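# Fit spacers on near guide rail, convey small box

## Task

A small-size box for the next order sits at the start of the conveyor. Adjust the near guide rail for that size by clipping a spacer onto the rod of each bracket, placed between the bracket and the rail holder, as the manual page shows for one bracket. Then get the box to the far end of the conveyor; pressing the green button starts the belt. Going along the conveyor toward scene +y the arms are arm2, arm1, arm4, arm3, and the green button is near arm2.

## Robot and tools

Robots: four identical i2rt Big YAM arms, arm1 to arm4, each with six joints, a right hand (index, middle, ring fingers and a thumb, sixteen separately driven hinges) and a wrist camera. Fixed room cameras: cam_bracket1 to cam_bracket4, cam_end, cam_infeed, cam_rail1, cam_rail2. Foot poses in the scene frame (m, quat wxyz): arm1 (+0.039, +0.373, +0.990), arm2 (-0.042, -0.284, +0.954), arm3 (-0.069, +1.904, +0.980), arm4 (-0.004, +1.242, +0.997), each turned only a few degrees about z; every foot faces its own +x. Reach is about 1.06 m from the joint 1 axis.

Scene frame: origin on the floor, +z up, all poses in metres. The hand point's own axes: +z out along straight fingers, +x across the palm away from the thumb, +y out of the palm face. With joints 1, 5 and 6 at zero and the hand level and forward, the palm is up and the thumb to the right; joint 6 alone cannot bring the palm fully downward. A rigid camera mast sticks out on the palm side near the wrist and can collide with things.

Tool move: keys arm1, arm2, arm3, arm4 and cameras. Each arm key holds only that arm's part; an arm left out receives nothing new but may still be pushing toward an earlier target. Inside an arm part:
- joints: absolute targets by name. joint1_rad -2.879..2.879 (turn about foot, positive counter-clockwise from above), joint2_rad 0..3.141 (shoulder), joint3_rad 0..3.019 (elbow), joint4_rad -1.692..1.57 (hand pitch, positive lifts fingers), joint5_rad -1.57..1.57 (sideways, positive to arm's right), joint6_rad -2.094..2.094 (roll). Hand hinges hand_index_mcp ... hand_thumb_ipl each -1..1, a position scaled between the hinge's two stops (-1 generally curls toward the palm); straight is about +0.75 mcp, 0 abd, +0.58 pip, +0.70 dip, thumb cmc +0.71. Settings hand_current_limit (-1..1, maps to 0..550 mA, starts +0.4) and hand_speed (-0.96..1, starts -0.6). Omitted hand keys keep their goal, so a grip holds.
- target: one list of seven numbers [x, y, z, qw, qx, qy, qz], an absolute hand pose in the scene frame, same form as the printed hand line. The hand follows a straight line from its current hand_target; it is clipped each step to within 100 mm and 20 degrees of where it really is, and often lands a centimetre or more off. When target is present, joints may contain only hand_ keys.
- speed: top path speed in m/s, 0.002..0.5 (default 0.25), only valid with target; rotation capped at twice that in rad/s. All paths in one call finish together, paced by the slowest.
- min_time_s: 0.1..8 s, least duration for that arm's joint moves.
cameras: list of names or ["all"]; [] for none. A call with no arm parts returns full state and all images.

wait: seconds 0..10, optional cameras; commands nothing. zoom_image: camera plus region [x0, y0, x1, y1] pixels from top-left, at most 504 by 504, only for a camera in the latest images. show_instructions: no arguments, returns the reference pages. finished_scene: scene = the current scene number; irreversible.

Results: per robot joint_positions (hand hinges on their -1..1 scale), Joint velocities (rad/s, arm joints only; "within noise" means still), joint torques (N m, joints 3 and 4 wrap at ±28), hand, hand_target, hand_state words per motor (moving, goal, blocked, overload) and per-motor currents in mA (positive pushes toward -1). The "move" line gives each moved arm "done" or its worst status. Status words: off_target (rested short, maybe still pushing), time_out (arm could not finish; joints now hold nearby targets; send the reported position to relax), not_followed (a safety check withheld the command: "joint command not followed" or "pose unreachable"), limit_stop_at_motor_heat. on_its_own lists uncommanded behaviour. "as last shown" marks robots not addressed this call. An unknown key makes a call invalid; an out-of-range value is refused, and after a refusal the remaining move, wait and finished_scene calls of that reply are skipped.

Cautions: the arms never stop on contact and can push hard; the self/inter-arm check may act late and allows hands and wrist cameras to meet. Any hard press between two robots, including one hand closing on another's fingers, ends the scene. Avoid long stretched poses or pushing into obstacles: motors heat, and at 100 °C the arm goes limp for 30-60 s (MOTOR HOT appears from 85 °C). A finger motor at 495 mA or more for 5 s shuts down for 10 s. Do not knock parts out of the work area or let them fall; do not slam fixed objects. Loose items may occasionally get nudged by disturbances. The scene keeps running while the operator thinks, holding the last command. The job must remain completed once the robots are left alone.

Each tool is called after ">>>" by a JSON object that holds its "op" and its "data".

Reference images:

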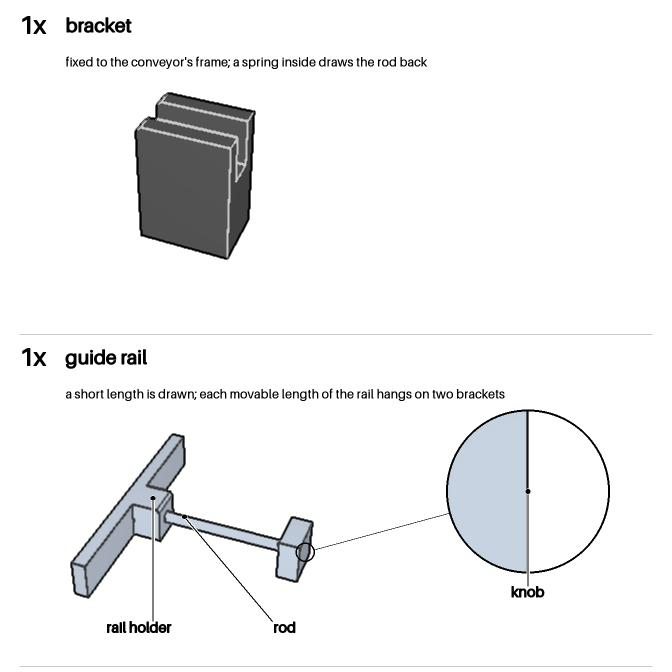

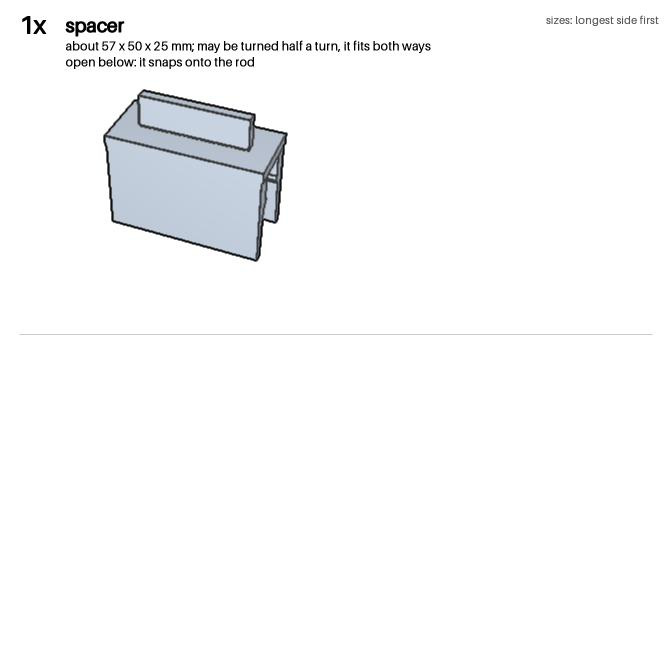

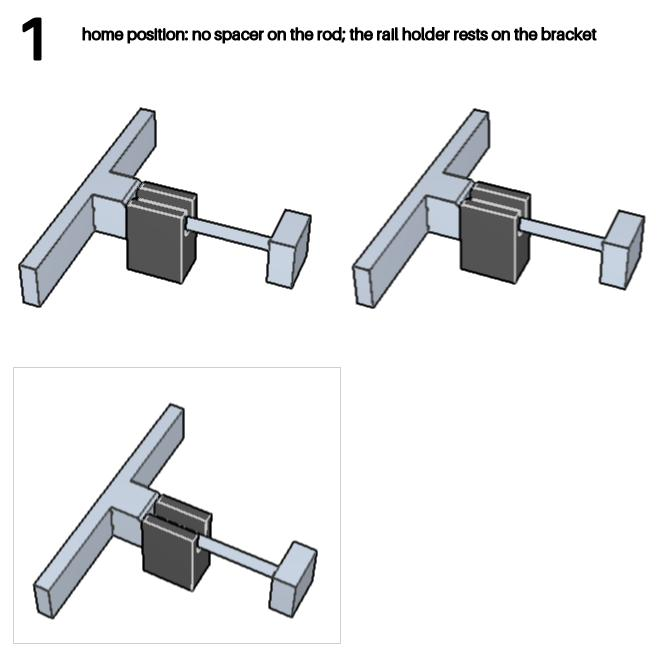

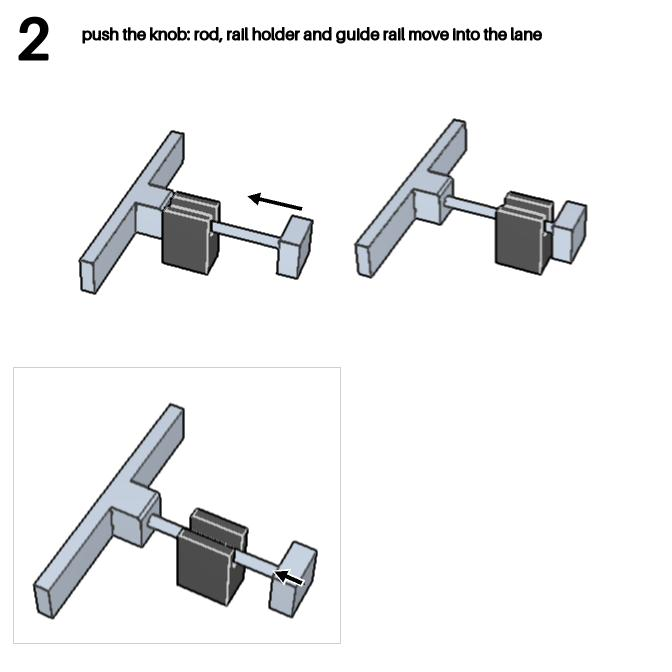

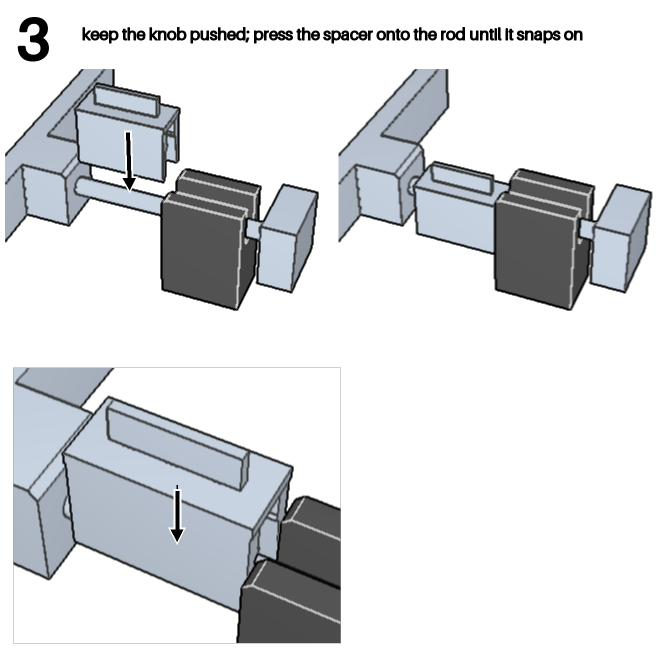

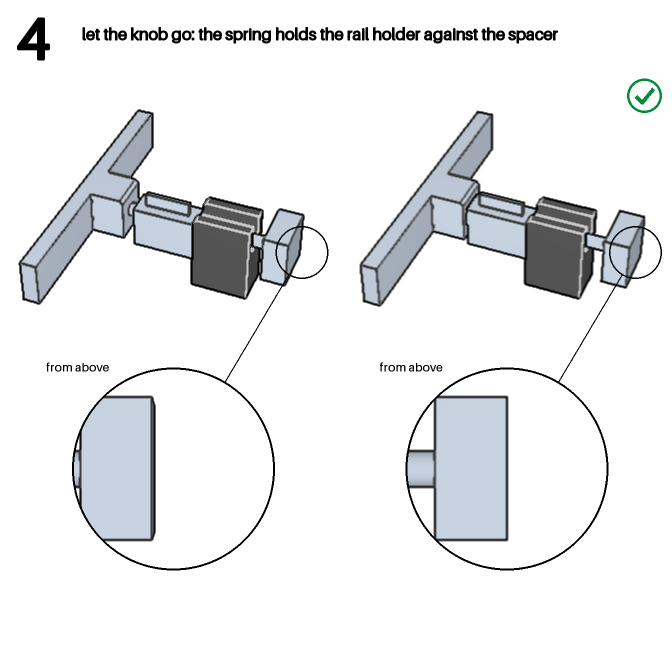

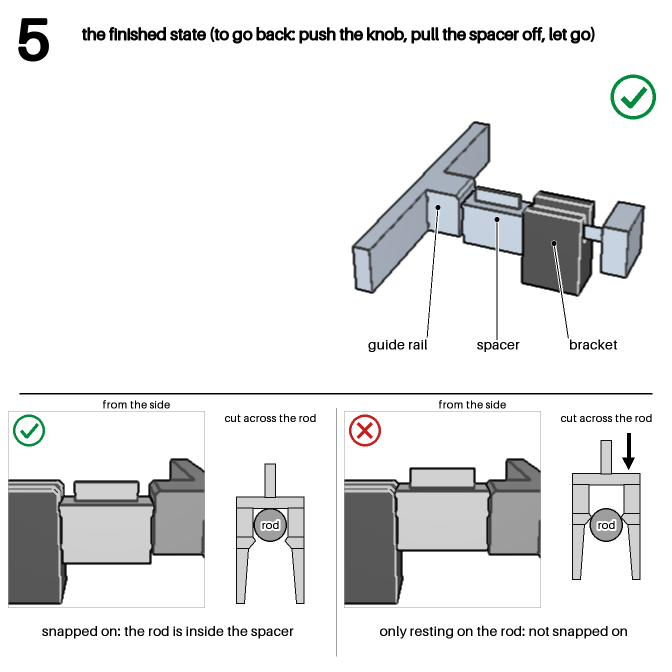

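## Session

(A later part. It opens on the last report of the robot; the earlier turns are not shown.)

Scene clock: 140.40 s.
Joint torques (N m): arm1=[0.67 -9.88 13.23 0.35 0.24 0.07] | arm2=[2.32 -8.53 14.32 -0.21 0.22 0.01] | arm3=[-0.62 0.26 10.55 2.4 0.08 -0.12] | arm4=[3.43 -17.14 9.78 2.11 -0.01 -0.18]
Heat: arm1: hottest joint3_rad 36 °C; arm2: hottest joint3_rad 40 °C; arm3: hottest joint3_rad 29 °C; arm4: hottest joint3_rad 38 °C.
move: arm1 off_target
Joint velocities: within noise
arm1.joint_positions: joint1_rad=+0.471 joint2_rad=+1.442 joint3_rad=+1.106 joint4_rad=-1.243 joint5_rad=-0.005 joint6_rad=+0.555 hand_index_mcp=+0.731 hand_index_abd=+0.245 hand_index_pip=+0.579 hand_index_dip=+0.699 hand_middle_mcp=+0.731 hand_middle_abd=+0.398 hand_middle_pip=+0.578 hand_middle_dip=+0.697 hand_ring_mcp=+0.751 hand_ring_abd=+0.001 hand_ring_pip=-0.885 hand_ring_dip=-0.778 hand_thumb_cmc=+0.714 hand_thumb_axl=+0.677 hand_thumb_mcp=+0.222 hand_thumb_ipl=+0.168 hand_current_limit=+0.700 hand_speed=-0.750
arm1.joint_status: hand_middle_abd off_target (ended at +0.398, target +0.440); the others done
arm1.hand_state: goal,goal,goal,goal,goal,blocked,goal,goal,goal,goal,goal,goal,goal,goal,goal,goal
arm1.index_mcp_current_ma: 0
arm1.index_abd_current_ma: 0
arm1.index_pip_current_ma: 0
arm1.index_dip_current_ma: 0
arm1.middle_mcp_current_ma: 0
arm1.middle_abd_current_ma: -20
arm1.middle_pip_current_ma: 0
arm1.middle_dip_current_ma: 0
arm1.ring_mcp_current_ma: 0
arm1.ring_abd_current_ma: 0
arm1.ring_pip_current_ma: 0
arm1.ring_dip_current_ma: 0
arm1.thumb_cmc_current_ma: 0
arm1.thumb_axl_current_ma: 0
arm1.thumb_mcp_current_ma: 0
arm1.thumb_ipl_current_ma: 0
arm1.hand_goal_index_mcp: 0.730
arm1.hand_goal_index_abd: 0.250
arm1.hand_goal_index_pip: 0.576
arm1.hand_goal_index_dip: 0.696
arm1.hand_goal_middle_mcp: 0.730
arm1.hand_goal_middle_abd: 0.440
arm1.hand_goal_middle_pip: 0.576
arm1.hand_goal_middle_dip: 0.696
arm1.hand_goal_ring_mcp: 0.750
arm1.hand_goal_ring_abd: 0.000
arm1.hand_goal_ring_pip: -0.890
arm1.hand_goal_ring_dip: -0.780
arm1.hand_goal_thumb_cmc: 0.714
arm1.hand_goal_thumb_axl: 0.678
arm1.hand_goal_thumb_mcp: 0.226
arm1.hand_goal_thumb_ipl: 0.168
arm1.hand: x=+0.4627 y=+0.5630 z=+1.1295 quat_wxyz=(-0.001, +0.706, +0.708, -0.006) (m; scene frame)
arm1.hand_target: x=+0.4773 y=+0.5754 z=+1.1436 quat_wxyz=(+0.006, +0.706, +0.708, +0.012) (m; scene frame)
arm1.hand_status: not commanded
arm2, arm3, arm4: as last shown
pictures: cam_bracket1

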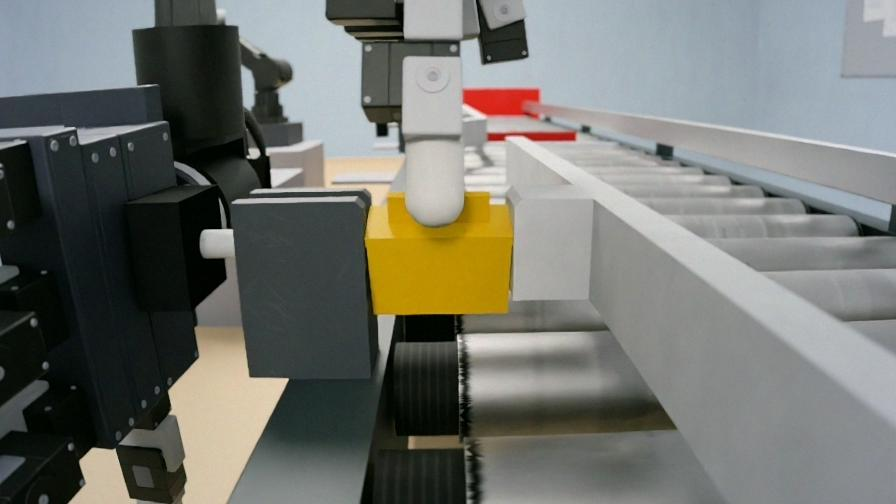

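>>> {"op": "move", "data": {"arm1": {"joints": {"hand_index_abd": 0.0, "hand_middle_abd": 0.24}}}}

>>> {"op": "move", "data": {"arm1": {"joints": {"hand_index_abd": -0.1, "hand_middle_abd": 0.26}}, "cameras": ["cam_bracket1"]}}

>>> {"op": "zoom_image", "data": {"camera": "cam_bracket1", "region": [300, 130, 600, 400]}}

Scene clock: 141.40 s.
Joint torques (N m): arm1=[0.21 -9.99 13.24 0.29 -0.07 0.07] | arm2=[2.43 -8.12 14.04 0.06 0.16 -0.04] | arm3=[-0.67 0.21 10.55 2.4 0.08 -0.12] | arm4=[3.49 -17.2 9.77 2.13 0 -0.17]
Heat: arm1: hottest joint3_rad 36 °C; arm2: hottest joint3_rad 41 °C; arm3: hottest joint3_rad 29 °C; arm4: hottest joint3_rad 38 °C.
move: arm1 off_target
Joint velocities: within noise
arm1.joint_positions: joint1_rad=+0.471 joint2_rad=+1.442 joint3_rad=+1.106 joint4_rad=-1.243 joint5_rad=+0.002 joint6_rad=+0.555 hand_index_mcp=+0.735 hand_index_abd=+0.042 hand_index_pip=+0.579 hand_index_dip=+0.699 hand_middle_mcp=+0.732 hand_middle_abd=+0.233 hand_middle_pip=+0.578 hand_middle_dip=+0.697 hand_ring_mcp=+0.751 hand_ring_abd=+0.001 hand_ring_pip=-0.885 hand_ring_dip=-0.778 hand_thumb_cmc=+0.714 hand_thumb_axl=+0.677 hand_thumb_mcp=+0.222 hand_thumb_ipl=+0.168 hand_current_limit=+0.700 hand_speed=-0.750
arm1.joint_status: hand_index_abd off_target (ended at +0.042, target +0.000); the others done
arm1.hand_state: goal,blocked,goal,goal,goal,goal,goal,goal,goal,goal,goal,goal,goal,goal,goal,goal
arm1.index_mcp_current_ma: 1
arm1.index_abd_current_ma: 21
arm1.index_pip_current_ma: 0
arm1.index_dip_current_ma: 0
arm1.middle_mcp_current_ma: 0
arm1.middle_abd_current_ma: -1
arm1.middle_pip_current_ma: 0
arm1.middle_dip_current_ma: 0
arm1.ring_mcp_current_ma: 0
arm1.ring_abd_current_ma: 0
arm1.ring_pip_current_ma: 0
arm1.ring_dip_current_ma: 0
arm1.thumb_cmc_current_ma: 0
arm1.thumb_axl_current_ma: 0
arm1.thumb_mcp_current_ma: 0
arm1.thumb_ipl_current_ma: 0
arm1.hand_goal_index_mcp: 0.730
arm1.hand_goal_index_abd: 0.000
arm1.hand_goal_index_pip: 0.576
arm1.hand_goal_index_dip: 0.696
arm1.hand_goal_middle_mcp: 0.730
arm1.hand_goal_middle_abd: 0.240
arm1.hand_goal_middle_pip: 0.576
arm1.hand_goal_middle_dip: 0.696
arm1.hand_goal_ring_mcp: 0.750
arm1.hand_goal_ring_abd: 0.000
arm1.hand_goal_ring_pip: -0.890
arm1.hand_goal_ring_dip: -0.780
arm1.hand_goal_thumb_cmc: 0.714
arm1.hand_goal_thumb_axl: 0.678
arm1.hand_goal_thumb_mcp: 0.226
arm1.hand_goal_thumb_ipl: 0.168
arm1.hand: x=+0.4633 y=+0.5620 z=+1.1299 quat_wxyz=(+0.003, +0.706, +0.708, -0.007) (m; scene frame)
arm1.hand_target: x=+0.4773 y=+0.5754 z=+1.1436 quat_wxyz=(+0.006, +0.706, +0.708, +0.012) (m; scene frame)
arm1.hand_status: not commanded
arm2, arm3, arm4: as last shown
pictures: none

Scene clock: 141.90 s.
Joint torques (N m): arm1=[0.44 -9.82 13.19 0.44 -0.05 0.05] | arm2=[2.49 -8.94 14.12 -0.16 0.2 -0.04] | arm3=[-0.67 0.21 10.55 2.4 0.08 -0.12] | arm4=[3.55 -17.26 9.74 2.09 0 -0.17]
Heat: arm1: hottest joint3_rad 36 °C; arm2: hottest joint3_rad 41 °C; arm3: hottest joint3_rad 29 °C; arm4: hottest joint3_rad 38 °C.
move: arm1 off_target
Joint velocities: within noise
arm1.joint_positions: joint1_rad=+0.471 joint2_rad=+1.442 joint3_rad=+1.106 joint4_rad=-1.243 joint5_rad=+0.002 joint6_rad=+0.555 hand_index_mcp=+0.736 hand_index_abd=+0.022 hand_index_pip=+0.579 hand_index_dip=+0.699 hand_middle_mcp=+0.733 hand_middle_abd=+0.223 hand_middle_pip=+0.578 hand_middle_dip=+0.697 hand_ring_mcp=+0.751 hand_ring_abd=+0.001 hand_ring_pip=-0.885 hand_ring_dip=-0.778 hand_thumb_cmc=+0.714 hand_thumb_axl=+0.677 hand_thumb_mcp=+0.222 hand_thumb_ipl=+0.168 hand_current_limit=+0.700 hand_speed=-0.750
arm1.joint_status: hand_index_abd off_target (ended at +0.022, target -0.100); hand_middle_abd off_target (ended at +0.223, target +0.260)
arm1.hand_state: goal,blocked,goal,goal,goal,blocked,goal,goal,goal,goal,goal,goal,goal,goal,goal,goal
arm1.index_mcp_current_ma: 1
arm1.index_abd_current_ma: 168
arm1.index_pip_current_ma: 0
arm1.index_dip_current_ma: 0
arm1.middle_mcp_current_ma: 0
arm1.middle_abd_current_ma: -16
arm1.middle_pip_current_ma: 0
arm1.middle_dip_current_ma: 0
arm1.ring_mcp_current_ma: 0
arm1.ring_abd_current_ma: 0
arm1.ring_pip_current_ma: 0
arm1.ring_dip_current_ma: 0
arm1.thumb_cmc_current_ma: 0
arm1.thumb_axl_current_ma: 0
arm1.thumb_mcp_current_ma: 0
arm1.thumb_ipl_current_ma: 0
arm1.hand_goal_index_mcp: 0.730
arm1.hand_goal_index_abd: -0.100
arm1.hand_goal_index_pip: 0.576
arm1.hand_goal_index_dip: 0.696
arm1.hand_goal_middle_mcp: 0.730
arm1.hand_goal_middle_abd: 0.260
arm1.hand_goal_middle_pip: 0.576
arm1.hand_goal_middle_dip: 0.696
arm1.hand_goal_ring_mcp: 0.750
arm1.hand_goal_ring_abd: 0.000
arm1.hand_goal_ring_pip: -0.890
arm1.hand_goal_ring_dip: -0.780
arm1.hand_goal_thumb_cmc: 0.714
arm1.hand_goal_thumb_axl: 0.678
arm1.hand_goal_thumb_mcp: 0.226
arm1.hand_goal_thumb_ipl: 0.168
arm1.hand: x=+0.4633 y=+0.5620 z=+1.1299 quat_wxyz=(+0.003, +0.706, +0.708, -0.007) (m; scene frame)
arm1.hand_target: x=+0.4773 y=+0.5754 z=+1.1436 quat_wxyz=(+0.006, +0.706, +0.708, +0.012) (m; scene frame)
arm1.hand_status: not commanded
arm2.joint_positions: joint1_rad=+0.633 joint2_rad=+1.636 joint3_rad=+1.774 joint4_rad=-1.698 joint5_rad=+0.011 joint6_rad=+0.576 hand_index_mcp=+0.727 hand_index_abd=+0.195 hand_index_pip=+0.575 hand_index_dip=+0.699 hand_middle_mcp=+0.727 hand_middle_abd=-0.196 hand_middle_pip=+0.574 hand_middle_dip=+0.696 hand_ring_mcp=+0.753 hand_ring_abd=+0.000 hand_ring_pip=-0.885 hand_ring_dip=-0.777 hand_thumb_cmc=+0.716 hand_thumb_axl=+0.677 hand_thumb_mcp=+0.221 hand_thumb_ipl=+0.167 hand_current_limit=+0.700 hand_speed=-0.750
arm2.joint_status: not commanded
arm2.hand_state: goal,goal,goal,goal,goal,goal,goal,goal,goal,goal,goal,goal,goal,goal,goal,goal
arm2.index_mcp_current_ma: 0
arm2.index_abd_current_ma: -1
arm2.index_pip_current_ma: 0
arm2.index_dip_current_ma: 0
arm2.middle_mcp_current_ma: -1
arm2.middle_abd_current_ma: 1
arm2.middle_pip_current_ma: 0
arm2.middle_dip_current_ma: 0
arm2.ring_mcp_current_ma: 0
arm2.ring_abd_current_ma: 0
arm2.ring_pip_current_ma: 1
arm2.ring_dip_current_ma: 0
arm2.thumb_cmc_current_ma: 0
arm2.thumb_axl_current_ma: 0
arm2.thumb_mcp_current_ma: -2
arm2.thumb_ipl_current_ma: 0
arm2.hand_goal_index_mcp: 0.730
arm2.hand_goal_index_abd: 0.200
arm2.hand_goal_index_pip: 0.576
arm2.hand_goal_index_dip: 0.696
arm2.hand_goal_middle_mcp: 0.730
arm2.hand_goal_middle_abd: -0.200
arm2.hand_goal_middle_pip: 0.576
arm2.hand_goal_middle_dip: 0.696
arm2.hand_goal_ring_mcp: 0.750
arm2.hand_goal_ring_abd: 0.000
arm2.hand_goal_ring_pip: -0.890
arm2.hand_goal_ring_dip: -0.780
arm2.hand_goal_thumb_cmc: 0.714
arm2.hand_goal_thumb_axl: 0.678
arm2.hand_goal_thumb_mcp: 0.226
arm2.hand_goal_thumb_ipl: 0.168
arm2.hand: x=+0.4634 y=-0.0403 z=+1.2595 quat_wxyz=(+0.001, +0.707, +0.707, +0.001) (m; scene frame)
arm2.hand_target: x=+0.4676 y=-0.0361 z=+1.2696 quat_wxyz=(+0.003, +0.707, +0.707, +0.009) (m; scene frame)
arm2.hand_status: not commanded
arm3, arm4: as last shown
pictures: cam_bracket1

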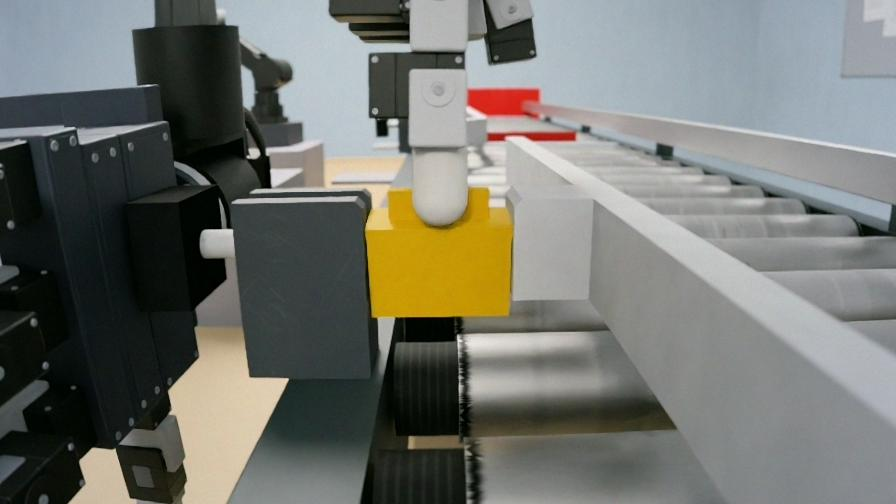

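Scaled by 1.680 from the camera's 896x504 image, which has a finer 1280x720 frame.

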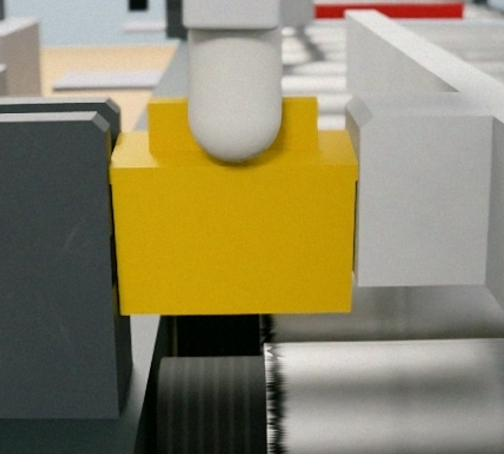

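>>> {"op": "move", "data": {"arm1": {"joints": {"hand_index_abd": -0.16, "hand_middle_abd": 0.24}}, "cameras": ["cam_bracket1"]}}

>>> {"op": "zoom_image", "data": {"camera": "cam_bracket1", "region": [300, 130, 600, 400]}}

Scene clock: 142.50 s.
Joint torques (N m): arm1=[0.67 -9.7 13.2 0.39 -0.09 0.08] | arm2=[1.44 -9.29 14.34 -0.29 0.21 -0.01] | arm3=[-0.67 0.21 10.56 2.4 0.08 -0.12] | arm4=[3.66 -17.08 9.76 2.1 -0.01 -0.16]
Heat: arm1: hottest joint3_rad 36 °C; arm2: hottest joint3_rad 41 °C; arm3: hottest joint3_rad 30 °C; arm4: hottest joint3_rad 38 °C.
move: arm1 off_target
Joint velocities: within noise
arm1.joint_positions: joint1_rad=+0.471 joint2_rad=+1.442 joint3_rad=+1.106 joint4_rad=-1.243 joint5_rad=+0.003 joint6_rad=+0.555 hand_index_mcp=+0.736 hand_index_abd=-0.010 hand_index_pip=+0.579 hand_index_dip=+0.699 hand_middle_mcp=+0.732 hand_middle_abd=+0.194 hand_middle_pip=+0.578 hand_middle_dip=+0.697 hand_ring_mcp=+0.751 hand_ring_abd=+0.001 hand_ring_pip=-0.885 hand_ring_dip=-0.778 hand_thumb_cmc=+0.714 hand_thumb_axl=+0.677 hand_thumb_mcp=+0.222 hand_thumb_ipl=+0.168 hand_current_limit=+0.700 hand_speed=-0.750
arm1.joint_status: hand_index_abd off_target (ended at -0.010, target -0.160); hand_middle_abd off_target (ended at +0.194, target +0.240)
arm1.hand_state: goal,blocked,goal,goal,goal,blocked,goal,goal,goal,goal,goal,goal,goal,goal,goal,goal
arm1.index_mcp_current_ma: 1
arm1.index_abd_current_ma: 251
arm1.index_pip_current_ma: 0
arm1.index_dip_current_ma: 0
arm1.middle_mcp_current_ma: 0
arm1.middle_abd_current_ma: -24
arm1.middle_pip_current_ma: 0
arm1.middle_dip_current_ma: 0
arm1.ring_mcp_current_ma: 0
arm1.ring_abd_current_ma: 0
arm1.ring_pip_current_ma: 0
arm1.ring_dip_current_ma: 0
arm1.thumb_cmc_current_ma: 0
arm1.thumb_axl_current_ma: 0
arm1.thumb_mcp_current_ma: 0
arm1.thumb_ipl_current_ma: 0
arm1.hand_goal_index_mcp: 0.730
arm1.hand_goal_index_abd: -0.160
arm1.hand_goal_index_pip: 0.576
arm1.hand_goal_index_dip: 0.696
arm1.hand_goal_middle_mcp: 0.730
arm1.hand_goal_middle_abd: 0.240
arm1.hand_goal_middle_pip: 0.576
arm1.hand_goal_middle_dip: 0.696
arm1.hand_goal_ring_mcp: 0.750
arm1.hand_goal_ring_abd: 0.000
arm1.hand_goal_ring_pip: -0.890
arm1.hand_goal_ring_dip: -0.780
arm1.hand_goal_thumb_cmc: 0.714
arm1.hand_goal_thumb_axl: 0.678
arm1.hand_goal_thumb_mcp: 0.226
arm1.hand_goal_thumb_ipl: 0.168
arm1.hand: x=+0.4633 y=+0.5620 z=+1.1300 quat_wxyz=(+0.003, +0.706, +0.708, -0.007) (m; scene frame)
arm1.hand_target: x=+0.4773 y=+0.5754 z=+1.1436 quat_wxyz=(+0.006, +0.706, +0.708, +0.012) (m; scene frame)
arm1.hand_status: not commanded
arm2, arm4: as last shown
arm3.joint_positions: joint1_rad=-0.110 joint2_rad=+0.617 joint3_rad=+1.398 joint4_rad=-1.196 joint5_rad=-0.056 joint6_rad=+1.147 hand_index_mcp=+0.754 hand_index_abd=+0.001 hand_index_pip=+0.577 hand_index_dip=+0.696 hand_middle_mcp=+0.754 hand_middle_abd=+0.001 hand_middle_pip=+0.577 hand_middle_dip=+0.696 hand_ring_mcp=+0.754 hand_ring_abd=+0.001 hand_ring_pip=+0.577 hand_ring_dip=+0.696 hand_thumb_cmc=+0.714 hand_thumb_axl=+0.677 hand_thumb_mcp=+0.226 hand_thumb_ipl=+0.168 hand_current_limit=+0.400 hand_speed=-0.600
arm3.joint_status: not commanded
arm3.hand_state: goal,goal,goal,goal,goal,goal,goal,goal,goal,goal,goal,goal,goal,goal,goal,goal
arm3.index_mcp_current_ma: 0
arm3.index_abd_current_ma: 1
arm3.index_pip_current_ma: 1
arm3.index_dip_current_ma: 0
arm3.middle_mcp_current_ma: 0
arm3.middle_abd_current_ma: 0
arm3.middle_pip_current_ma: 1
arm3.middle_dip_current_ma: 0
arm3.ring_mcp_current_ma: 0
arm3.ring_abd_current_ma: 0
arm3.ring_pip_current_ma: 1
arm3.ring_dip_current_ma: 0
arm3.thumb_cmc_current_ma: 0
arm3.thumb_axl_current_ma: -1
arm3.thumb_mcp_current_ma: 0
arm3.thumb_ipl_current_ma: 0
arm3.hand_goal_index_mcp: 0.754
arm3.hand_goal_index_abd: 0.000
arm3.hand_goal_index_pip: 0.576
arm3.hand_goal_index_dip: 0.696
arm3.hand_goal_middle_mcp: 0.754
arm3.hand_goal_middle_abd: 0.000
arm3.hand_goal_middle_pip: 0.576
arm3.hand_goal_middle_dip: 0.696
arm3.hand_goal_ring_mcp: 0.754
arm3.hand_goal_ring_abd: 0.000
arm3.hand_goal_ring_pip: 0.576
arm3.hand_goal_ring_dip: 0.696
arm3.hand_goal_thumb_cmc: 0.714
arm3.hand_goal_thumb_axl: 0.678
arm3.hand_goal_thumb_mcp: 0.226
arm3.hand_goal_thumb_ipl: 0.168
arm3.hand: x=+0.1726 y=+1.7872 z=+1.5663 quat_wxyz=(+0.135, +0.827, +0.125, +0.531) (m; scene frame)
arm3.hand_target: x=+0.1690 y=+1.7877 z=+1.5790 quat_wxyz=(+0.139, +0.819, +0.125, +0.543) (m; scene frame)
arm3.hand_status: not commanded
pictures: cam_bracket1

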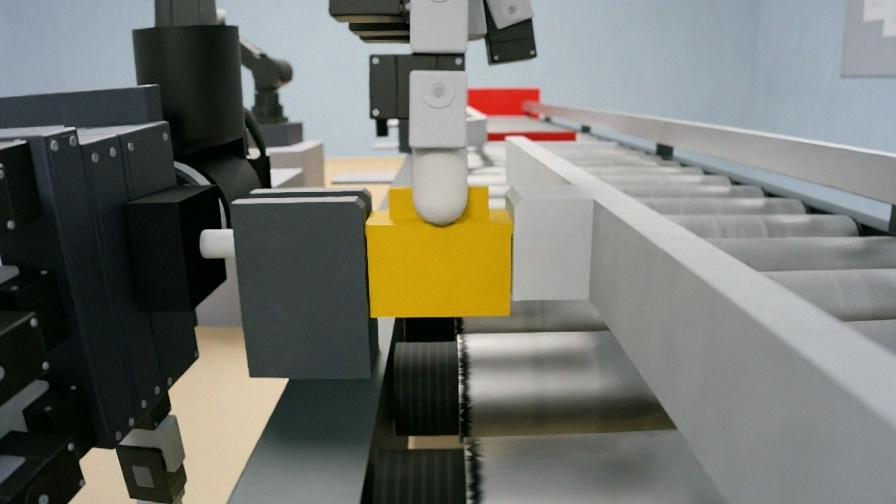

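Scaled by 1.680 from the camera's 896x504 image, which has a finer 1280x720 frame.

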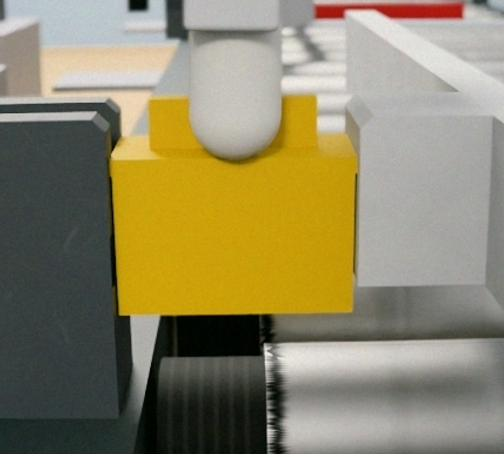

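>>> {"op": "move", "data": {"arm1": {"joints": {"hand_index_abd": 0.25, "hand_middle_abd": 0.0}}}}

>>> {"op": "move", "data": {"arm1": {"target": [0.477, 0.563, 1.27, 0, 0.7071, 0.7071, 0], "speed": 0.15}, "cameras": ["cam_bracket1"]}}

>>> {"op": "zoom_image", "data": {"camera": "cam_bracket1", "region": [300, 130, 600, 400]}}

Scene clock: 143.47 s.
Joint torques (N m): arm1=[0.44 -10.05 13.29 0.28 -0.01 0.07] | arm2=[1.61 -8.59 14.22 -0.29 0.19 0.03] | arm3=[-0.62 0.21 10.55 2.39 0.08 -0.12] | arm4=[3.49 -17.14 9.74 2.11 -0.01 -0.17]
Heat: arm1: hottest joint3_rad 36 °C; arm2: hottest joint3_rad 41 °C; arm3: hottest joint3_rad 30 °C; arm4: hottest joint3_rad 38 °C.
move: arm1 done
Joint velocities: within noise
arm1.joint_positions: joint1_rad=+0.471 joint2_rad=+1.443 joint3_rad=+1.106 joint4_rad=-1.243 joint5_rad=+0.001 joint6_rad=+0.555 hand_index_mcp=+0.731 hand_index_abd=+0.245 hand_index_pip=+0.579 hand_index_dip=+0.698 hand_middle_mcp=+0.731 hand_middle_abd=+0.003 hand_middle_pip=+0.578 hand_middle_dip=+0.697 hand_ring_mcp=+0.751 hand_ring_abd=+0.001 hand_ring_pip=-0.885 hand_ring_dip=-0.778 hand_thumb_cmc=+0.714 hand_thumb_axl=+0.677 hand_thumb_mcp=+0.222 hand_thumb_ipl=+0.168 hand_current_limit=+0.700 hand_speed=-0.750
arm1.joint_status: all done
arm1.hand_state: goal,goal,goal,goal,goal,goal,goal,goal,goal,goal,goal,goal,goal,goal,goal,goal
arm1.index_mcp_current_ma: 0
arm1.index_abd_current_ma: 0
arm1.index_pip_current_ma: 0
arm1.index_dip_current_ma: 0
arm1.middle_mcp_current_ma: 0
arm1.middle_abd_current_ma: 0
arm1.middle_pip_current_ma: 0
arm1.middle_dip_current_ma: 0
arm1.ring_mcp_current_ma: 0
arm1.ring_abd_current_ma: 0
arm1.ring_pip_current_ma: 0
arm1.ring_dip_current_ma: 0
arm1.thumb_cmc_current_ma: 0
arm1.thumb_axl_current_ma: 0
arm1.thumb_mcp_current_ma: 0
arm1.thumb_ipl_current_ma: 0
arm1.hand_goal_index_mcp: 0.730
arm1.hand_goal_index_abd: 0.250
arm1.hand_goal_index_pip: 0.576
arm1.hand_goal_index_dip: 0.696
arm1.hand_goal_middle_mcp: 0.730
arm1.hand_goal_middle_abd: 0.000
arm1.hand_goal_middle_pip: 0.576
arm1.hand_goal_middle_dip: 0.696
arm1.hand_goal_ring_mcp: 0.750
arm1.hand_goal_ring_abd: 0.000
arm1.hand_goal_ring_pip: -0.890
arm1.hand_goal_ring_dip: -0.780
arm1.hand_goal_thumb_cmc: 0.714
arm1.hand_goal_thumb_axl: 0.678
arm1.hand_goal_thumb_mcp: 0.226
arm1.hand_goal_thumb_ipl: 0.168
arm1.hand: x=+0.4631 y=+0.5623 z=+1.1297 quat_wxyz=(+0.002, +0.706, +0.708, -0.007) (m; scene frame)
arm1.hand_target: x=+0.4774 y=+0.5753 z=+1.1436 quat_wxyz=(+0.006, +0.706, +0.708, +0.012) (m; scene frame)
arm1.hand_status: not commanded
arm2, arm3: as last shown
arm4.joint_positions: joint1_rad=-1.272 joint2_rad=+2.473 joint3_rad=+1.538 joint4_rad=+0.875 joint5_rad=+0.463 joint6_rad=+1.576 hand_index_mcp=+0.761 hand_index_abd=-0.033 hand_index_pip=+0.580 hand_index_dip=+0.695 hand_middle_mcp=+0.753 hand_middle_abd=+0.002 hand_middle_pip=+0.577 hand_middle_dip=+0.696 hand_ring_mcp=+0.754 hand_ring_abd=+0.003 hand_ring_pip=+0.577 hand_ring_dip=+0.696 hand_thumb_cmc=+0.713 hand_thumb_axl=+0.677 hand_thumb_mcp=+0.227 hand_thumb_ipl=+0.168 hand_current_limit=+0.400 hand_speed=-0.600
arm4.joint_status: not commanded
arm4.hand_state: goal,blocked,goal,goal,goal,goal,goal,goal,goal,goal,goal,goal,goal,goal,goal,goal
arm4.index_mcp_current_ma: 16
arm4.index_abd_current_ma: -88
arm4.index_pip_current_ma: 7
arm4.index_dip_current_ma: -1
arm4.middle_mcp_current_ma: -2
arm4.middle_abd_current_ma: 3
arm4.middle_pip_current_ma: 1
arm4.middle_dip_current_ma: 0
arm4.ring_mcp_current_ma: 0
arm4.ring_abd_current_ma: 4
arm4.ring_pip_current_ma: 1
arm4.ring_dip_current_ma: 0
arm4.thumb_cmc_current_ma: -2
arm4.thumb_axl_current_ma: -1
arm4.thumb_mcp_current_ma: 1
arm4.thumb_ipl_current_ma: -1
arm4.hand_goal_index_mcp: 0.754
arm4.hand_goal_index_abd: 0.000
arm4.hand_goal_index_pip: 0.576
arm4.hand_goal_index_dip: 0.696
arm4.hand_goal_middle_mcp: 0.754
arm4.hand_goal_middle_abd: 0.000
arm4.hand_goal_middle_pip: 0.576
arm4.hand_goal_middle_dip: 0.696
arm4.hand_goal_ring_mcp: 0.754
arm4.hand_goal_ring_abd: 0.000
arm4.hand_goal_ring_pip: 0.576
arm4.hand_goal_ring_dip: 0.696
arm4.hand_goal_thumb_cmc: 0.714
arm4.hand_goal_thumb_axl: 0.678
arm4.hand_goal_thumb_mcp: 0.226
arm4.hand_goal_thumb_ipl: 0.168
arm4.hand: x=+0.1440 y=+0.4631 z=+0.9691 quat_wxyz=(+0.508, +0.495, -0.532, +0.464) (m; scene frame)
arm4.hand_target: x=+0.1654 y=+0.4573 z=+0.9695 quat_wxyz=(+0.505, +0.501, -0.522, +0.470) (m; scene frame)
arm4.hand_status: not commanded
pictures: none

Scene clock: 144.93 s.
Joint torques (N m): arm1=[-1.03 -11.05 13.79 -0.28 -0.09 -0.09] | arm2=[2.14 -8.88 14.2 -0.34 0.25 0.03] | arm3=[-0.62 0.21 10.55 2.4 0.08 -0.12] | arm4=[3.55 -17.08 9.77 2.14 -0.01 -0.17]
Heat: arm1: hottest joint3_rad 36 °C; arm2: hottest joint3_rad 41 °C; arm3: hottest joint3_rad 30 °C; arm4: hottest joint3_rad 38 °C.
move: arm1 off_target
Joint velocities: within noise
arm1.joint_positions: joint1_rad=+0.461 joint2_rad=+1.406 joint3_rad=+1.397 joint4_rad=-1.593 joint5_rad=-0.003 joint6_rad=+0.547 hand_index_mcp=+0.730 hand_index_abd=+0.245 hand_index_pip=+0.578 hand_index_dip=+0.698 hand_middle_mcp=+0.730 hand_middle_abd=+0.003 hand_middle_pip=+0.578 hand_middle_dip=+0.697 hand_ring_mcp=+0.751 hand_ring_abd=+0.001 hand_ring_pip=-0.885 hand_ring_dip=-0.778 hand_thumb_cmc=+0.714 hand_thumb_axl=+0.677 hand_thumb_mcp=+0.222 hand_thumb_ipl=+0.168 hand_current_limit=+0.700 hand_speed=-0.750
arm1.joint_status: not commanded
arm1.hand_state: goal,goal,goal,goal,goal,goal,goal,goal,goal,goal,goal,goal,goal,goal,goal,goal
arm1.index_mcp_current_ma: 0
arm1.index_abd_current_ma: 0
arm1.index_pip_current_ma: 0
arm1.index_dip_current_ma: 0
arm1.middle_mcp_current_ma: 0
arm1.middle_abd_current_ma: 0
arm1.middle_pip_current_ma: 0
arm1.middle_dip_current_ma: 0
arm1.ring_mcp_current_ma: 0
arm1.ring_abd_current_ma: 0
arm1.ring_pip_current_ma: 0
arm1.ring_dip_current_ma: 0
arm1.thumb_cmc_current_ma: 0
arm1.thumb_axl_current_ma: 0
arm1.thumb_mcp_current_ma: 0
arm1.thumb_ipl_current_ma: 0
arm1.hand_goal_index_mcp: 0.730
arm1.hand_goal_index_abd: 0.250
arm1.hand_goal_index_pip: 0.576
arm1.hand_goal_index_dip: 0.696
arm1.hand_goal_middle_mcp: 0.730
arm1.hand_goal_middle_abd: 0.000
arm1.hand_goal_middle_pip: 0.576
arm1.hand_goal_middle_dip: 0.696
arm1.hand_goal_ring_mcp: 0.750
arm1.hand_goal_ring_abd: 0.000
arm1.hand_goal_ring_pip: -0.890
arm1.hand_goal_ring_dip: -0.780
arm1.hand_goal_thumb_cmc: 0.714
arm1.hand_goal_thumb_axl: 0.678
arm1.hand_goal_thumb_mcp: 0.226
arm1.hand_goal_thumb_ipl: 0.168
arm1.hand: x=+0.4660 y=+0.5611 z=+1.2512 quat_wxyz=(-0.002, +0.707, +0.707, -0.017) (m; scene frame)
arm1.hand_target: x=+0.4763 y=+0.5627 z=+1.2700 quat_wxyz=(+0.000, +0.707, +0.707, +0.000) (m; scene frame)
arm1.hand_status: off_target (0.022 m and 2.0 deg from the pose sent, 0.141 m and 0.8 deg at the start)
arm2, arm3, arm4: as last shown
pictures: cam_bracket1

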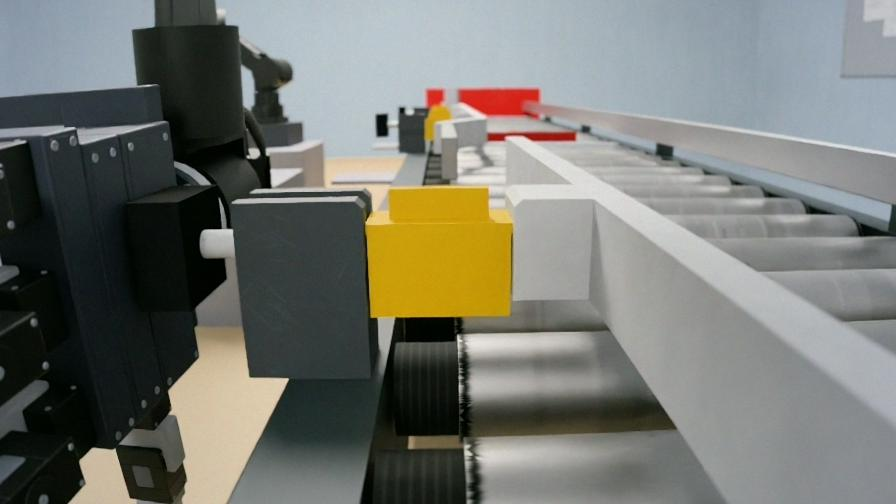

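Scaled by 1.680 from the camera's 896x504 image, which has a finer 1280x720 frame.

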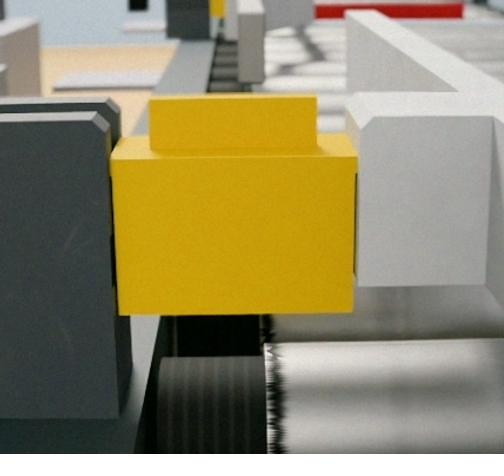

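>>> {"op": "move", "data": {"arm1": {"joints": {"joint2_rad": 1.0, "joint3_rad": 1.265}, "min_time_s": 1.5}, "arm2": {"joints": {"joint2_rad": 1.05, "joint3_rad": 1.35, "joint4_rad": -1.6, "hand_index_abd": 0, "hand_middle_abd": 0, "hand_index_pip": -0.88, "hand_index_dip": -0.78, "hand_middle_mcp": 0.75}, "min_time_s": 2}, "arm4": {"joints": {"joint1_rad": -1.28}, "min_time_s": 1.5}}}

>>> {"op": "move", "data": {"arm1": {"joints": {"joint2_rad": 0.7}, "min_time_s": 1.5}, "arm2": {"joints": {"joint1_rad": -0.1, "joint6_rad": -0.15}, "min_time_s": 2}, "arm4": {"joints": {"joint1_rad": -1.31, "joint5_rad": 0.514}, "min_time_s": 1.5}, "cameras": ["cam_bracket1", "cam_bracket2", "cam_rail1"]}}

Scene clock: 147.60 s.
Joint torques (N m): arm1=[-1.08 -5.01 8.68 0.44 -0.09 -0.14] | arm2=[1.67 -1.32 10.61 1.72 0.2 -0.07] | arm3=[-0.67 0.26 10.56 2.39 0.08 -0.12] | arm4=[1.14 -17.2 9.74 2.14 -0.01 -0.18]
Heat: arm1: hottest joint3_rad 36 °C; arm2: hottest joint3_rad 41 °C; arm3: hottest joint3_rad 30 °C; arm4: hottest joint3_rad 38 °C.
move: arm1 done; arm2 done; arm4 done
Joint velocities: within noise
arm1.joint_positions: joint1_rad=+0.461 joint2_rad=+0.995 joint3_rad=+1.279 joint4_rad=-1.594 joint5_rad=-0.003 joint6_rad=+0.547 hand_index_mcp=+0.730 hand_index_abd=+0.246 hand_index_pip=+0.578 hand_index_dip=+0.698 hand_middle_mcp=+0.730 hand_middle_abd=+0.003 hand_middle_pip=+0.578 hand_middle_dip=+0.697 hand_ring_mcp=+0.751 hand_ring_abd=+0.001 hand_ring_pip=-0.885 hand_ring_dip=-0.778 hand_thumb_cmc=+0.714 hand_thumb_axl=+0.677 hand_thumb_mcp=+0.222 hand_thumb_ipl=+0.168 hand_current_limit=+0.700 hand_speed=-0.750
arm1.joint_status: all done
arm1.hand_state: goal,goal,goal,goal,goal,goal,goal,goal,goal,goal,goal,goal,goal,goal,goal,goal
arm1.index_mcp_current_ma: 0
arm1.index_abd_current_ma: 0
arm1.index_pip_current_ma: 0
arm1.index_dip_current_ma: 0
arm1.middle_mcp_current_ma: 0
arm1.middle_abd_current_ma: 0
arm1.middle_pip_current_ma: 0
arm1.middle_dip_current_ma: 0
arm1.ring_mcp_current_ma: 0
arm1.ring_abd_current_ma: 0
arm1.ring_pip_current_ma: 0
arm1.ring_dip_current_ma: 0
arm1.thumb_cmc_current_ma: 0
arm1.thumb_axl_current_ma: 0
arm1.thumb_mcp_current_ma: 0
arm1.thumb_ipl_current_ma: 0
arm1.hand_goal_index_mcp: 0.730
arm1.hand_goal_index_abd: 0.250
arm1.hand_goal_index_pip: 0.576
arm1.hand_goal_index_dip: 0.696
arm1.hand_goal_middle_mcp: 0.730
arm1.hand_goal_middle_abd: 0.000
arm1.hand_goal_middle_pip: 0.576
arm1.hand_goal_middle_dip: 0.696
arm1.hand_goal_ring_mcp: 0.750
arm1.hand_goal_ring_abd: 0.000
arm1.hand_goal_ring_pip: -0.890
arm1.hand_goal_ring_dip: -0.780
arm1.hand_goal_thumb_cmc: 0.714
arm1.hand_goal_thumb_axl: 0.678
arm1.hand_goal_thumb_mcp: 0.226
arm1.hand_goal_thumb_ipl: 0.168
arm1.hand: x=+0.3809 y=+0.5100 z=+1.3581 quat_wxyz=(+0.032, +0.700, +0.702, +0.125) (m; scene frame)
arm1.hand_target: x=+0.3804 y=+0.5062 z=+1.3483 quat_wxyz=(+0.029, +0.702, +0.703, +0.111) (m; scene frame)
arm1.hand_status: not commanded
arm2.joint_positions: joint1_rad=+0.633 joint2_rad=+1.046 joint3_rad=+1.357 joint4_rad=-1.613 joint5_rad=+0.011 joint6_rad=+0.576 hand_index_mcp=+0.730 hand_index_abd=+0.003 hand_index_pip=-0.873 hand_index_dip=-0.777 hand_middle_mcp=+0.749 hand_middle_abd=-0.003 hand_middle_pip=+0.574 hand_middle_dip=+0.696 hand_ring_mcp=+0.753 hand_ring_abd=+0.000 hand_ring_pip=-0.885 hand_ring_dip=-0.777 hand_thumb_cmc=+0.716 hand_thumb_axl=+0.677 hand_thumb_mcp=+0.221 hand_thumb_ipl=+0.167 hand_current_limit=+0.700 hand_speed=-0.750
arm2.joint_status: all done
arm2.hand_state: goal,goal,goal,goal,goal,goal,goal,goal,goal,goal,goal,goal,goal,goal,goal,goal
arm2.index_mcp_current_ma: 0
arm2.index_abd_current_ma: 0
arm2.index_pip_current_ma: 2
arm2.index_dip_current_ma: 0
arm2.middle_mcp_current_ma: 0
arm2.middle_abd_current_ma: 0
arm2.middle_pip_current_ma: 0
arm2.middle_dip_current_ma: 0
arm2.ring_mcp_current_ma: 0
arm2.ring_abd_current_ma: 0
arm2.ring_pip_current_ma: 1
arm2.ring_dip_current_ma: 0
arm2.thumb_cmc_current_ma: 0
arm2.thumb_axl_current_ma: 0
arm2.thumb_mcp_current_ma: -2
arm2.thumb_ipl_current_ma: 0
arm2.hand_goal_index_mcp: 0.730
arm2.hand_goal_index_abd: 0.000
arm2.hand_goal_index_pip: -0.880
arm2.hand_goal_index_dip: -0.780
arm2.hand_goal_middle_mcp: 0.750
arm2.hand_goal_middle_abd: 0.000
arm2.hand_goal_middle_pip: 0.576
arm2.hand_goal_middle_dip: 0.696
arm2.hand_goal_ring_mcp: 0.750
arm2.hand_goal_ring_abd: 0.000
arm2.hand_goal_ring_pip: -0.890
arm2.hand_goal_ring_dip: -0.780
arm2.hand_goal_thumb_cmc: 0.714
arm2.hand_goal_thumb_axl: 0.678
arm2.hand_goal_thumb_mcp: 0.226
arm2.hand_goal_thumb_ipl: 0.168
arm2.hand: x=+0.3156 y=-0.1374 z=+1.3372 quat_wxyz=(+0.027, +0.702, +0.700, +0.127) (m; scene frame)
arm2.hand_target: x=+0.3180 y=-0.1350 z=+1.3341 quat_wxyz=(+0.028, +0.702, +0.700, +0.128) (m; scene frame)
arm2.hand_status: not commanded
arm3: as last shown
arm4.joint_positions: joint1_rad=-1.273 joint2_rad=+2.473 joint3_rad=+1.538 joint4_rad=+0.875 joint5_rad=+0.463 joint6_rad=+1.576 hand_index_mcp=+0.761 hand_index_abd=-0.031 hand_index_pip=+0.580 hand_index_dip=+0.695 hand_middle_mcp=+0.753 hand_middle_abd=+0.002 hand_middle_pip=+0.577 hand_middle_dip=+0.696 hand_ring_mcp=+0.754 hand_ring_abd=+0.003 hand_ring_pip=+0.577 hand_ring_dip=+0.696 hand_thumb_cmc=+0.713 hand_thumb_axl=+0.677 hand_thumb_mcp=+0.227 hand_thumb_ipl=+0.168 hand_current_limit=+0.400 hand_speed=-0.600
arm4.joint_status: all done
arm4.hand_state: goal,blocked,goal,goal,goal,goal,goal,goal,goal,goal,goal,goal,goal,goal,goal,goal
arm4.index_mcp_current_ma: 16
arm4.index_abd_current_ma: -80
arm4.index_pip_current_ma: 7
arm4.index_dip_current_ma: -1
arm4.middle_mcp_current_ma: -2
arm4.middle_abd_current_ma: 3
arm4.middle_pip_current_ma: 1
arm4.middle_dip_current_ma: 0
arm4.ring_mcp_current_ma: 0
arm4.ring_abd_current_ma: 4
arm4.ring_pip_current_ma: 1
arm4.ring_dip_current_ma: 0
arm4.thumb_cmc_current_ma: -2
arm4.thumb_axl_current_ma: -1
arm4.thumb_mcp_current_ma: 1
arm4.thumb_ipl_current_ma: -1
arm4.hand_goal_index_mcp: 0.754
arm4.hand_goal_index_abd: 0.000
arm4.hand_goal_index_pip: 0.576
arm4.hand_goal_index_dip: 0.696
arm4.hand_goal_middle_mcp: 0.754
arm4.hand_goal_middle_abd: 0.000
arm4.hand_goal_middle_pip: 0.576
arm4.hand_goal_middle_dip: 0.696
arm4.hand_goal_ring_mcp: 0.754
arm4.hand_goal_ring_abd: 0.000
arm4.hand_goal_ring_pip: 0.576
arm4.hand_goal_ring_dip: 0.696
arm4.hand_goal_thumb_cmc: 0.714
arm4.hand_goal_thumb_axl: 0.678
arm4.hand_goal_thumb_mcp: 0.226
arm4.hand_goal_thumb_ipl: 0.168
arm4.hand: x=+0.1431 y=+0.4629 z=+0.9691 quat_wxyz=(+0.508, +0.494, -0.532, +0.464) (m; scene frame)
arm4.hand_target: x=+0.1418 y=+0.4526 z=+0.9692 quat_wxyz=(+0.511, +0.494, -0.530, +0.463) (m; scene frame)
arm4.hand_status: not commanded
pictures: none

Scene clock: 150.23 s.
Joint torques (N m): arm1=[-0.91 -0.21 8.17 1.05 -0.1 -0.18] | arm2=[1.61 -2.14 10.62 1.48 0.12 -0.26] | arm3=[-0.62 0.21 10.55 2.4 0.08 -0.12] | arm4=[0.62 -17.32 9.59 2.24 0.31 -0.17]
Heat: arm1: hottest joint3_rad 36 °C; arm2: hottest joint3_rad 40 °C; arm3: hottest joint3_rad 30 °C; arm4: hottest joint3_rad 38 °C.
move: arm1 done; arm2 done; arm4 done
Joint velocities: within noise
arm1.joint_positions: joint1_rad=+0.461 joint2_rad=+0.697 joint3_rad=+1.279 joint4_rad=-1.594 joint5_rad=-0.003 joint6_rad=+0.547 hand_index_mcp=+0.731 hand_index_abd=+0.247 hand_index_pip=+0.578 hand_index_dip=+0.698 hand_middle_mcp=+0.731 hand_middle_abd=+0.003 hand_middle_pip=+0.578 hand_middle_dip=+0.697 hand_ring_mcp=+0.751 hand_ring_abd=+0.001 hand_ring_pip=-0.885 hand_ring_dip=-0.778 hand_thumb_cmc=+0.715 hand_thumb_axl=+0.677 hand_thumb_mcp=+0.222 hand_thumb_ipl=+0.168 hand_current_limit=+0.700 hand_speed=-0.750
arm1.joint_status: all done
arm1.hand_state: goal,goal,goal,goal,goal,goal,goal,goal,goal,goal,goal,goal,goal,goal,goal,goal
arm1.index_mcp_current_ma: 0
arm1.index_abd_current_ma: 0
arm1.index_pip_current_ma: 0
arm1.index_dip_current_ma: 0
arm1.middle_mcp_current_ma: 0
arm1.middle_abd_current_ma: 0
arm1.middle_pip_current_ma: 0
arm1.middle_dip_current_ma: 0
arm1.ring_mcp_current_ma: 0
arm1.ring_abd_current_ma: 0
arm1.ring_pip_current_ma: 0
arm1.ring_dip_current_ma: 0
arm1.thumb_cmc_current_ma: 0
arm1.thumb_axl_current_ma: 0
arm1.thumb_mcp_current_ma: 0
arm1.thumb_ipl_current_ma: 0
arm1.hand_goal_index_mcp: 0.730
arm1.hand_goal_index_abd: 0.250
arm1.hand_goal_index_pip: 0.576
arm1.hand_goal_index_dip: 0.696
arm1.hand_goal_middle_mcp: 0.730
arm1.hand_goal_middle_abd: 0.000
arm1.hand_goal_middle_pip: 0.576
arm1.hand_goal_middle_dip: 0.696
arm1.hand_goal_ring_mcp: 0.750
arm1.hand_goal_ring_abd: 0.000
arm1.hand_goal_ring_pip: -0.890
arm1.hand_goal_ring_dip: -0.780
arm1.hand_goal_thumb_cmc: 0.714
arm1.hand_goal_thumb_axl: 0.678
arm1.hand_goal_thumb_mcp: 0.226
arm1.hand_goal_thumb_ipl: 0.168
arm1.hand: x=+0.3083 y=+0.4664 z=+1.4477 quat_wxyz=(+0.066, +0.679, +0.681, +0.266) (m; scene frame)
arm1.hand_target: x=+0.3093 y=+0.4646 z=+1.4384 quat_wxyz=(+0.065, +0.681, +0.684, +0.254) (m; scene frame)
arm1.hand_status: not commanded
arm2.joint_positions: joint1_rad=-0.099 joint2_rad=+1.046 joint3_rad=+1.357 joint4_rad=-1.613 joint5_rad=+0.013 joint6_rad=-0.136 hand_index_mcp=+0.731 hand_index_abd=+0.003 hand_index_pip=-0.873 hand_index_dip=-0.777 hand_middle_mcp=+0.749 hand_middle_abd=-0.002 hand_middle_pip=+0.574 hand_middle_dip=+0.696 hand_ring_mcp=+0.753 hand_ring_abd=+0.000 hand_ring_pip=-0.885 hand_ring_dip=-0.777 hand_thumb_cmc=+0.716 hand_thumb_axl=+0.677 hand_thumb_mcp=+0.221 hand_thumb_ipl=+0.167 hand_current_limit=+0.700 hand_speed=-0.750
arm2.joint_status: all done
arm2.hand_state: goal,goal,goal,goal,goal,goal,goal,goal,goal,goal,goal,goal,goal,goal,goal,goal
arm2.index_mcp_current_ma: 0
arm2.index_abd_current_ma: 0
arm2.index_pip_current_ma: 2
arm2.index_dip_current_ma: 0
arm2.middle_mcp_current_ma: 0
arm2.middle_abd_current_ma: 0
arm2.middle_pip_current_ma: 0
arm2.middle_dip_current_ma: 0
arm2.ring_mcp_current_ma: 0
arm2.ring_abd_current_ma: 0
arm2.ring_pip_current_ma: 1
arm2.ring_dip_current_ma: 0
arm2.thumb_cmc_current_ma: 0
arm2.thumb_axl_current_ma: 0
arm2.thumb_mcp_current_ma: -2
arm2.thumb_ipl_current_ma: 0
arm2.hand_goal_index_mcp: 0.730
arm2.hand_goal_index_abd: 0.000
arm2.hand_goal_index_pip: -0.880
arm2.hand_goal_index_dip: -0.780
arm2.hand_goal_middle_mcp: 0.750
arm2.hand_goal_middle_abd: 0.000
arm2.hand_goal_middle_pip: 0.576
arm2.hand_goal_middle_dip: 0.696
arm2.hand_goal_ring_mcp: 0.750
arm2.hand_goal_ring_abd: 0.000
arm2.hand_goal_ring_pip: -0.890
arm2.hand_goal_ring_dip: -0.780
arm2.hand_goal_thumb_cmc: 0.714
arm2.hand_goal_thumb_axl: 0.678
arm2.hand_goal_thumb_mcp: 0.226
arm2.hand_goal_thumb_ipl: 0.168
arm2.hand: x=+0.3602 y=-0.3621 z=+1.3425 quat_wxyz=(+0.105, +0.709, +0.694, +0.072) (m; scene frame)
arm2.hand_target: x=+0.3637 y=-0.3620 z=+1.3393 quat_wxyz=(+0.107, +0.704, +0.698, +0.072) (m; scene frame)
arm2.hand_status: not commanded
arm3: as last shown
arm4.joint_positions: joint1_rad=-1.296 joint2_rad=+2.475 joint3_rad=+1.540 joint4_rad=+0.872 joint5_rad=+0.509 joint6_rad=+1.576 hand_index_mcp=+0.758 hand_index_abd=-0.004 hand_index_pip=+0.579 hand_index_dip=+0.695 hand_middle_mcp=+0.753 hand_middle_abd=+0.002 hand_middle_pip=+0.577 hand_middle_dip=+0.696 hand_ring_mcp=+0.754 hand_ring_abd=+0.003 hand_ring_pip=+0.577 hand_ring_dip=+0.696 hand_thumb_cmc=+0.713 hand_thumb_axl=+0.677 hand_thumb_mcp=+0.227 hand_thumb_ipl=+0.168 hand_current_limit=+0.400 hand_speed=-0.600
arm4.joint_status: all done
arm4.hand_state: goal,goal,goal,goal,goal,goal,goal,goal,goal,goal,goal,goal,goal,goal,goal,goal
arm4.index_mcp_current_ma: 9
arm4.index_abd_current_ma: -7
arm4.index_pip_current_ma: 6
arm4.index_dip_current_ma: -1
arm4.middle_mcp_current_ma: -2
arm4.middle_abd_current_ma: 3
arm4.middle_pip_current_ma: 1
arm4.middle_dip_current_ma: 0
arm4.ring_mcp_current_ma: 0
arm4.ring_abd_current_ma: 4
arm4.ring_pip_current_ma: 1
arm4.ring_dip_current_ma: 0
arm4.thumb_cmc_current_ma: -2
arm4.thumb_axl_current_ma: -1
arm4.thumb_mcp_current_ma: 1
arm4.thumb_ipl_current_ma: -1
arm4.hand_goal_index_mcp: 0.754
arm4.hand_goal_index_abd: 0.000
arm4.hand_goal_index_pip: 0.576
arm4.hand_goal_index_dip: 0.696
arm4.hand_goal_middle_mcp: 0.754
arm4.hand_goal_middle_abd: 0.000
arm4.hand_goal_middle_pip: 0.576
arm4.hand_goal_middle_dip: 0.696
arm4.hand_goal_ring_mcp: 0.754
arm4.hand_goal_ring_abd: 0.000
arm4.hand_goal_ring_pip: 0.576
arm4.hand_goal_ring_dip: 0.696
arm4.hand_goal_thumb_cmc: 0.714
arm4.hand_goal_thumb_axl: 0.678
arm4.hand_goal_thumb_mcp: 0.226
arm4.hand_goal_thumb_ipl: 0.168
arm4.hand: x=+0.1176 y=+0.4645 z=+0.9680 quat_wxyz=(+0.524, +0.477, -0.548, +0.444) (m; scene frame)
arm4.hand_target: x=+0.1094 y=+0.4544 z=+0.9692 quat_wxyz=(+0.531, +0.472, -0.550, +0.440) (m; scene frame)
arm4.hand_status: not commanded
pictures: cam_bracket1, cam_bracket2, cam_rail1

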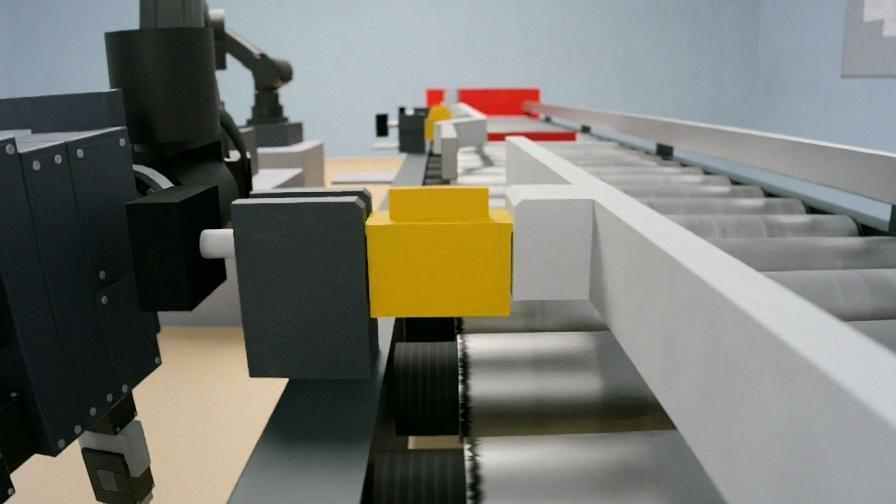

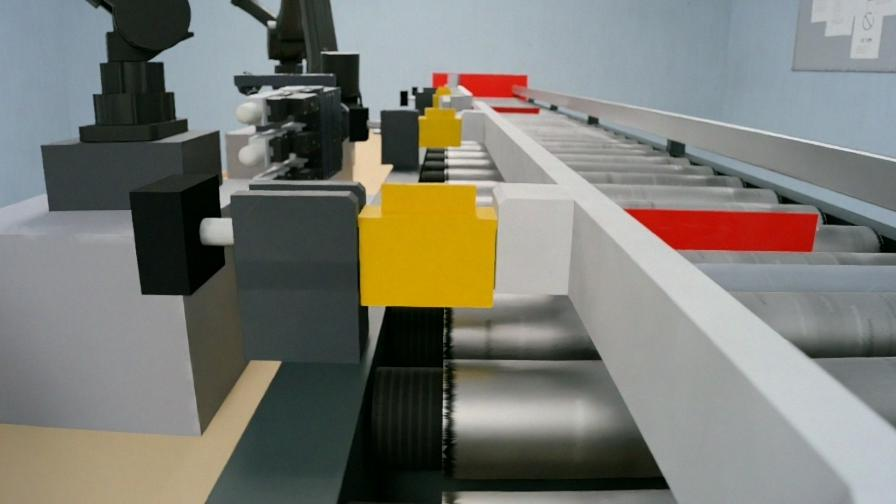

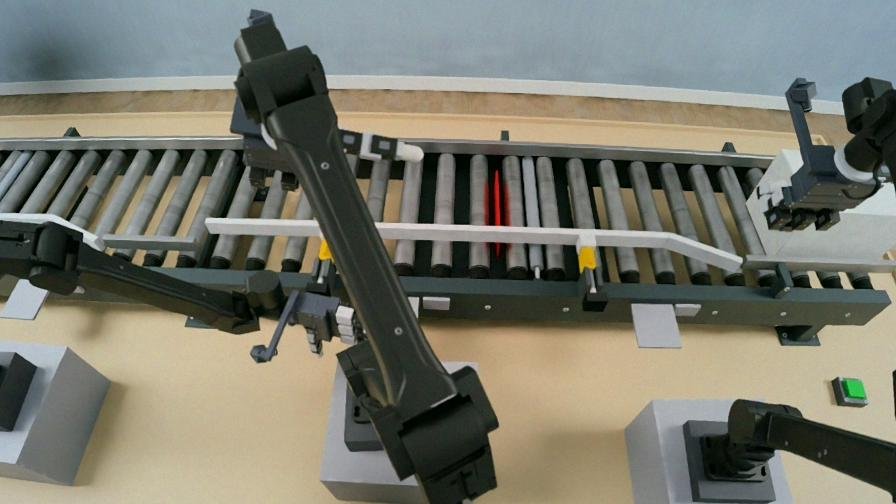

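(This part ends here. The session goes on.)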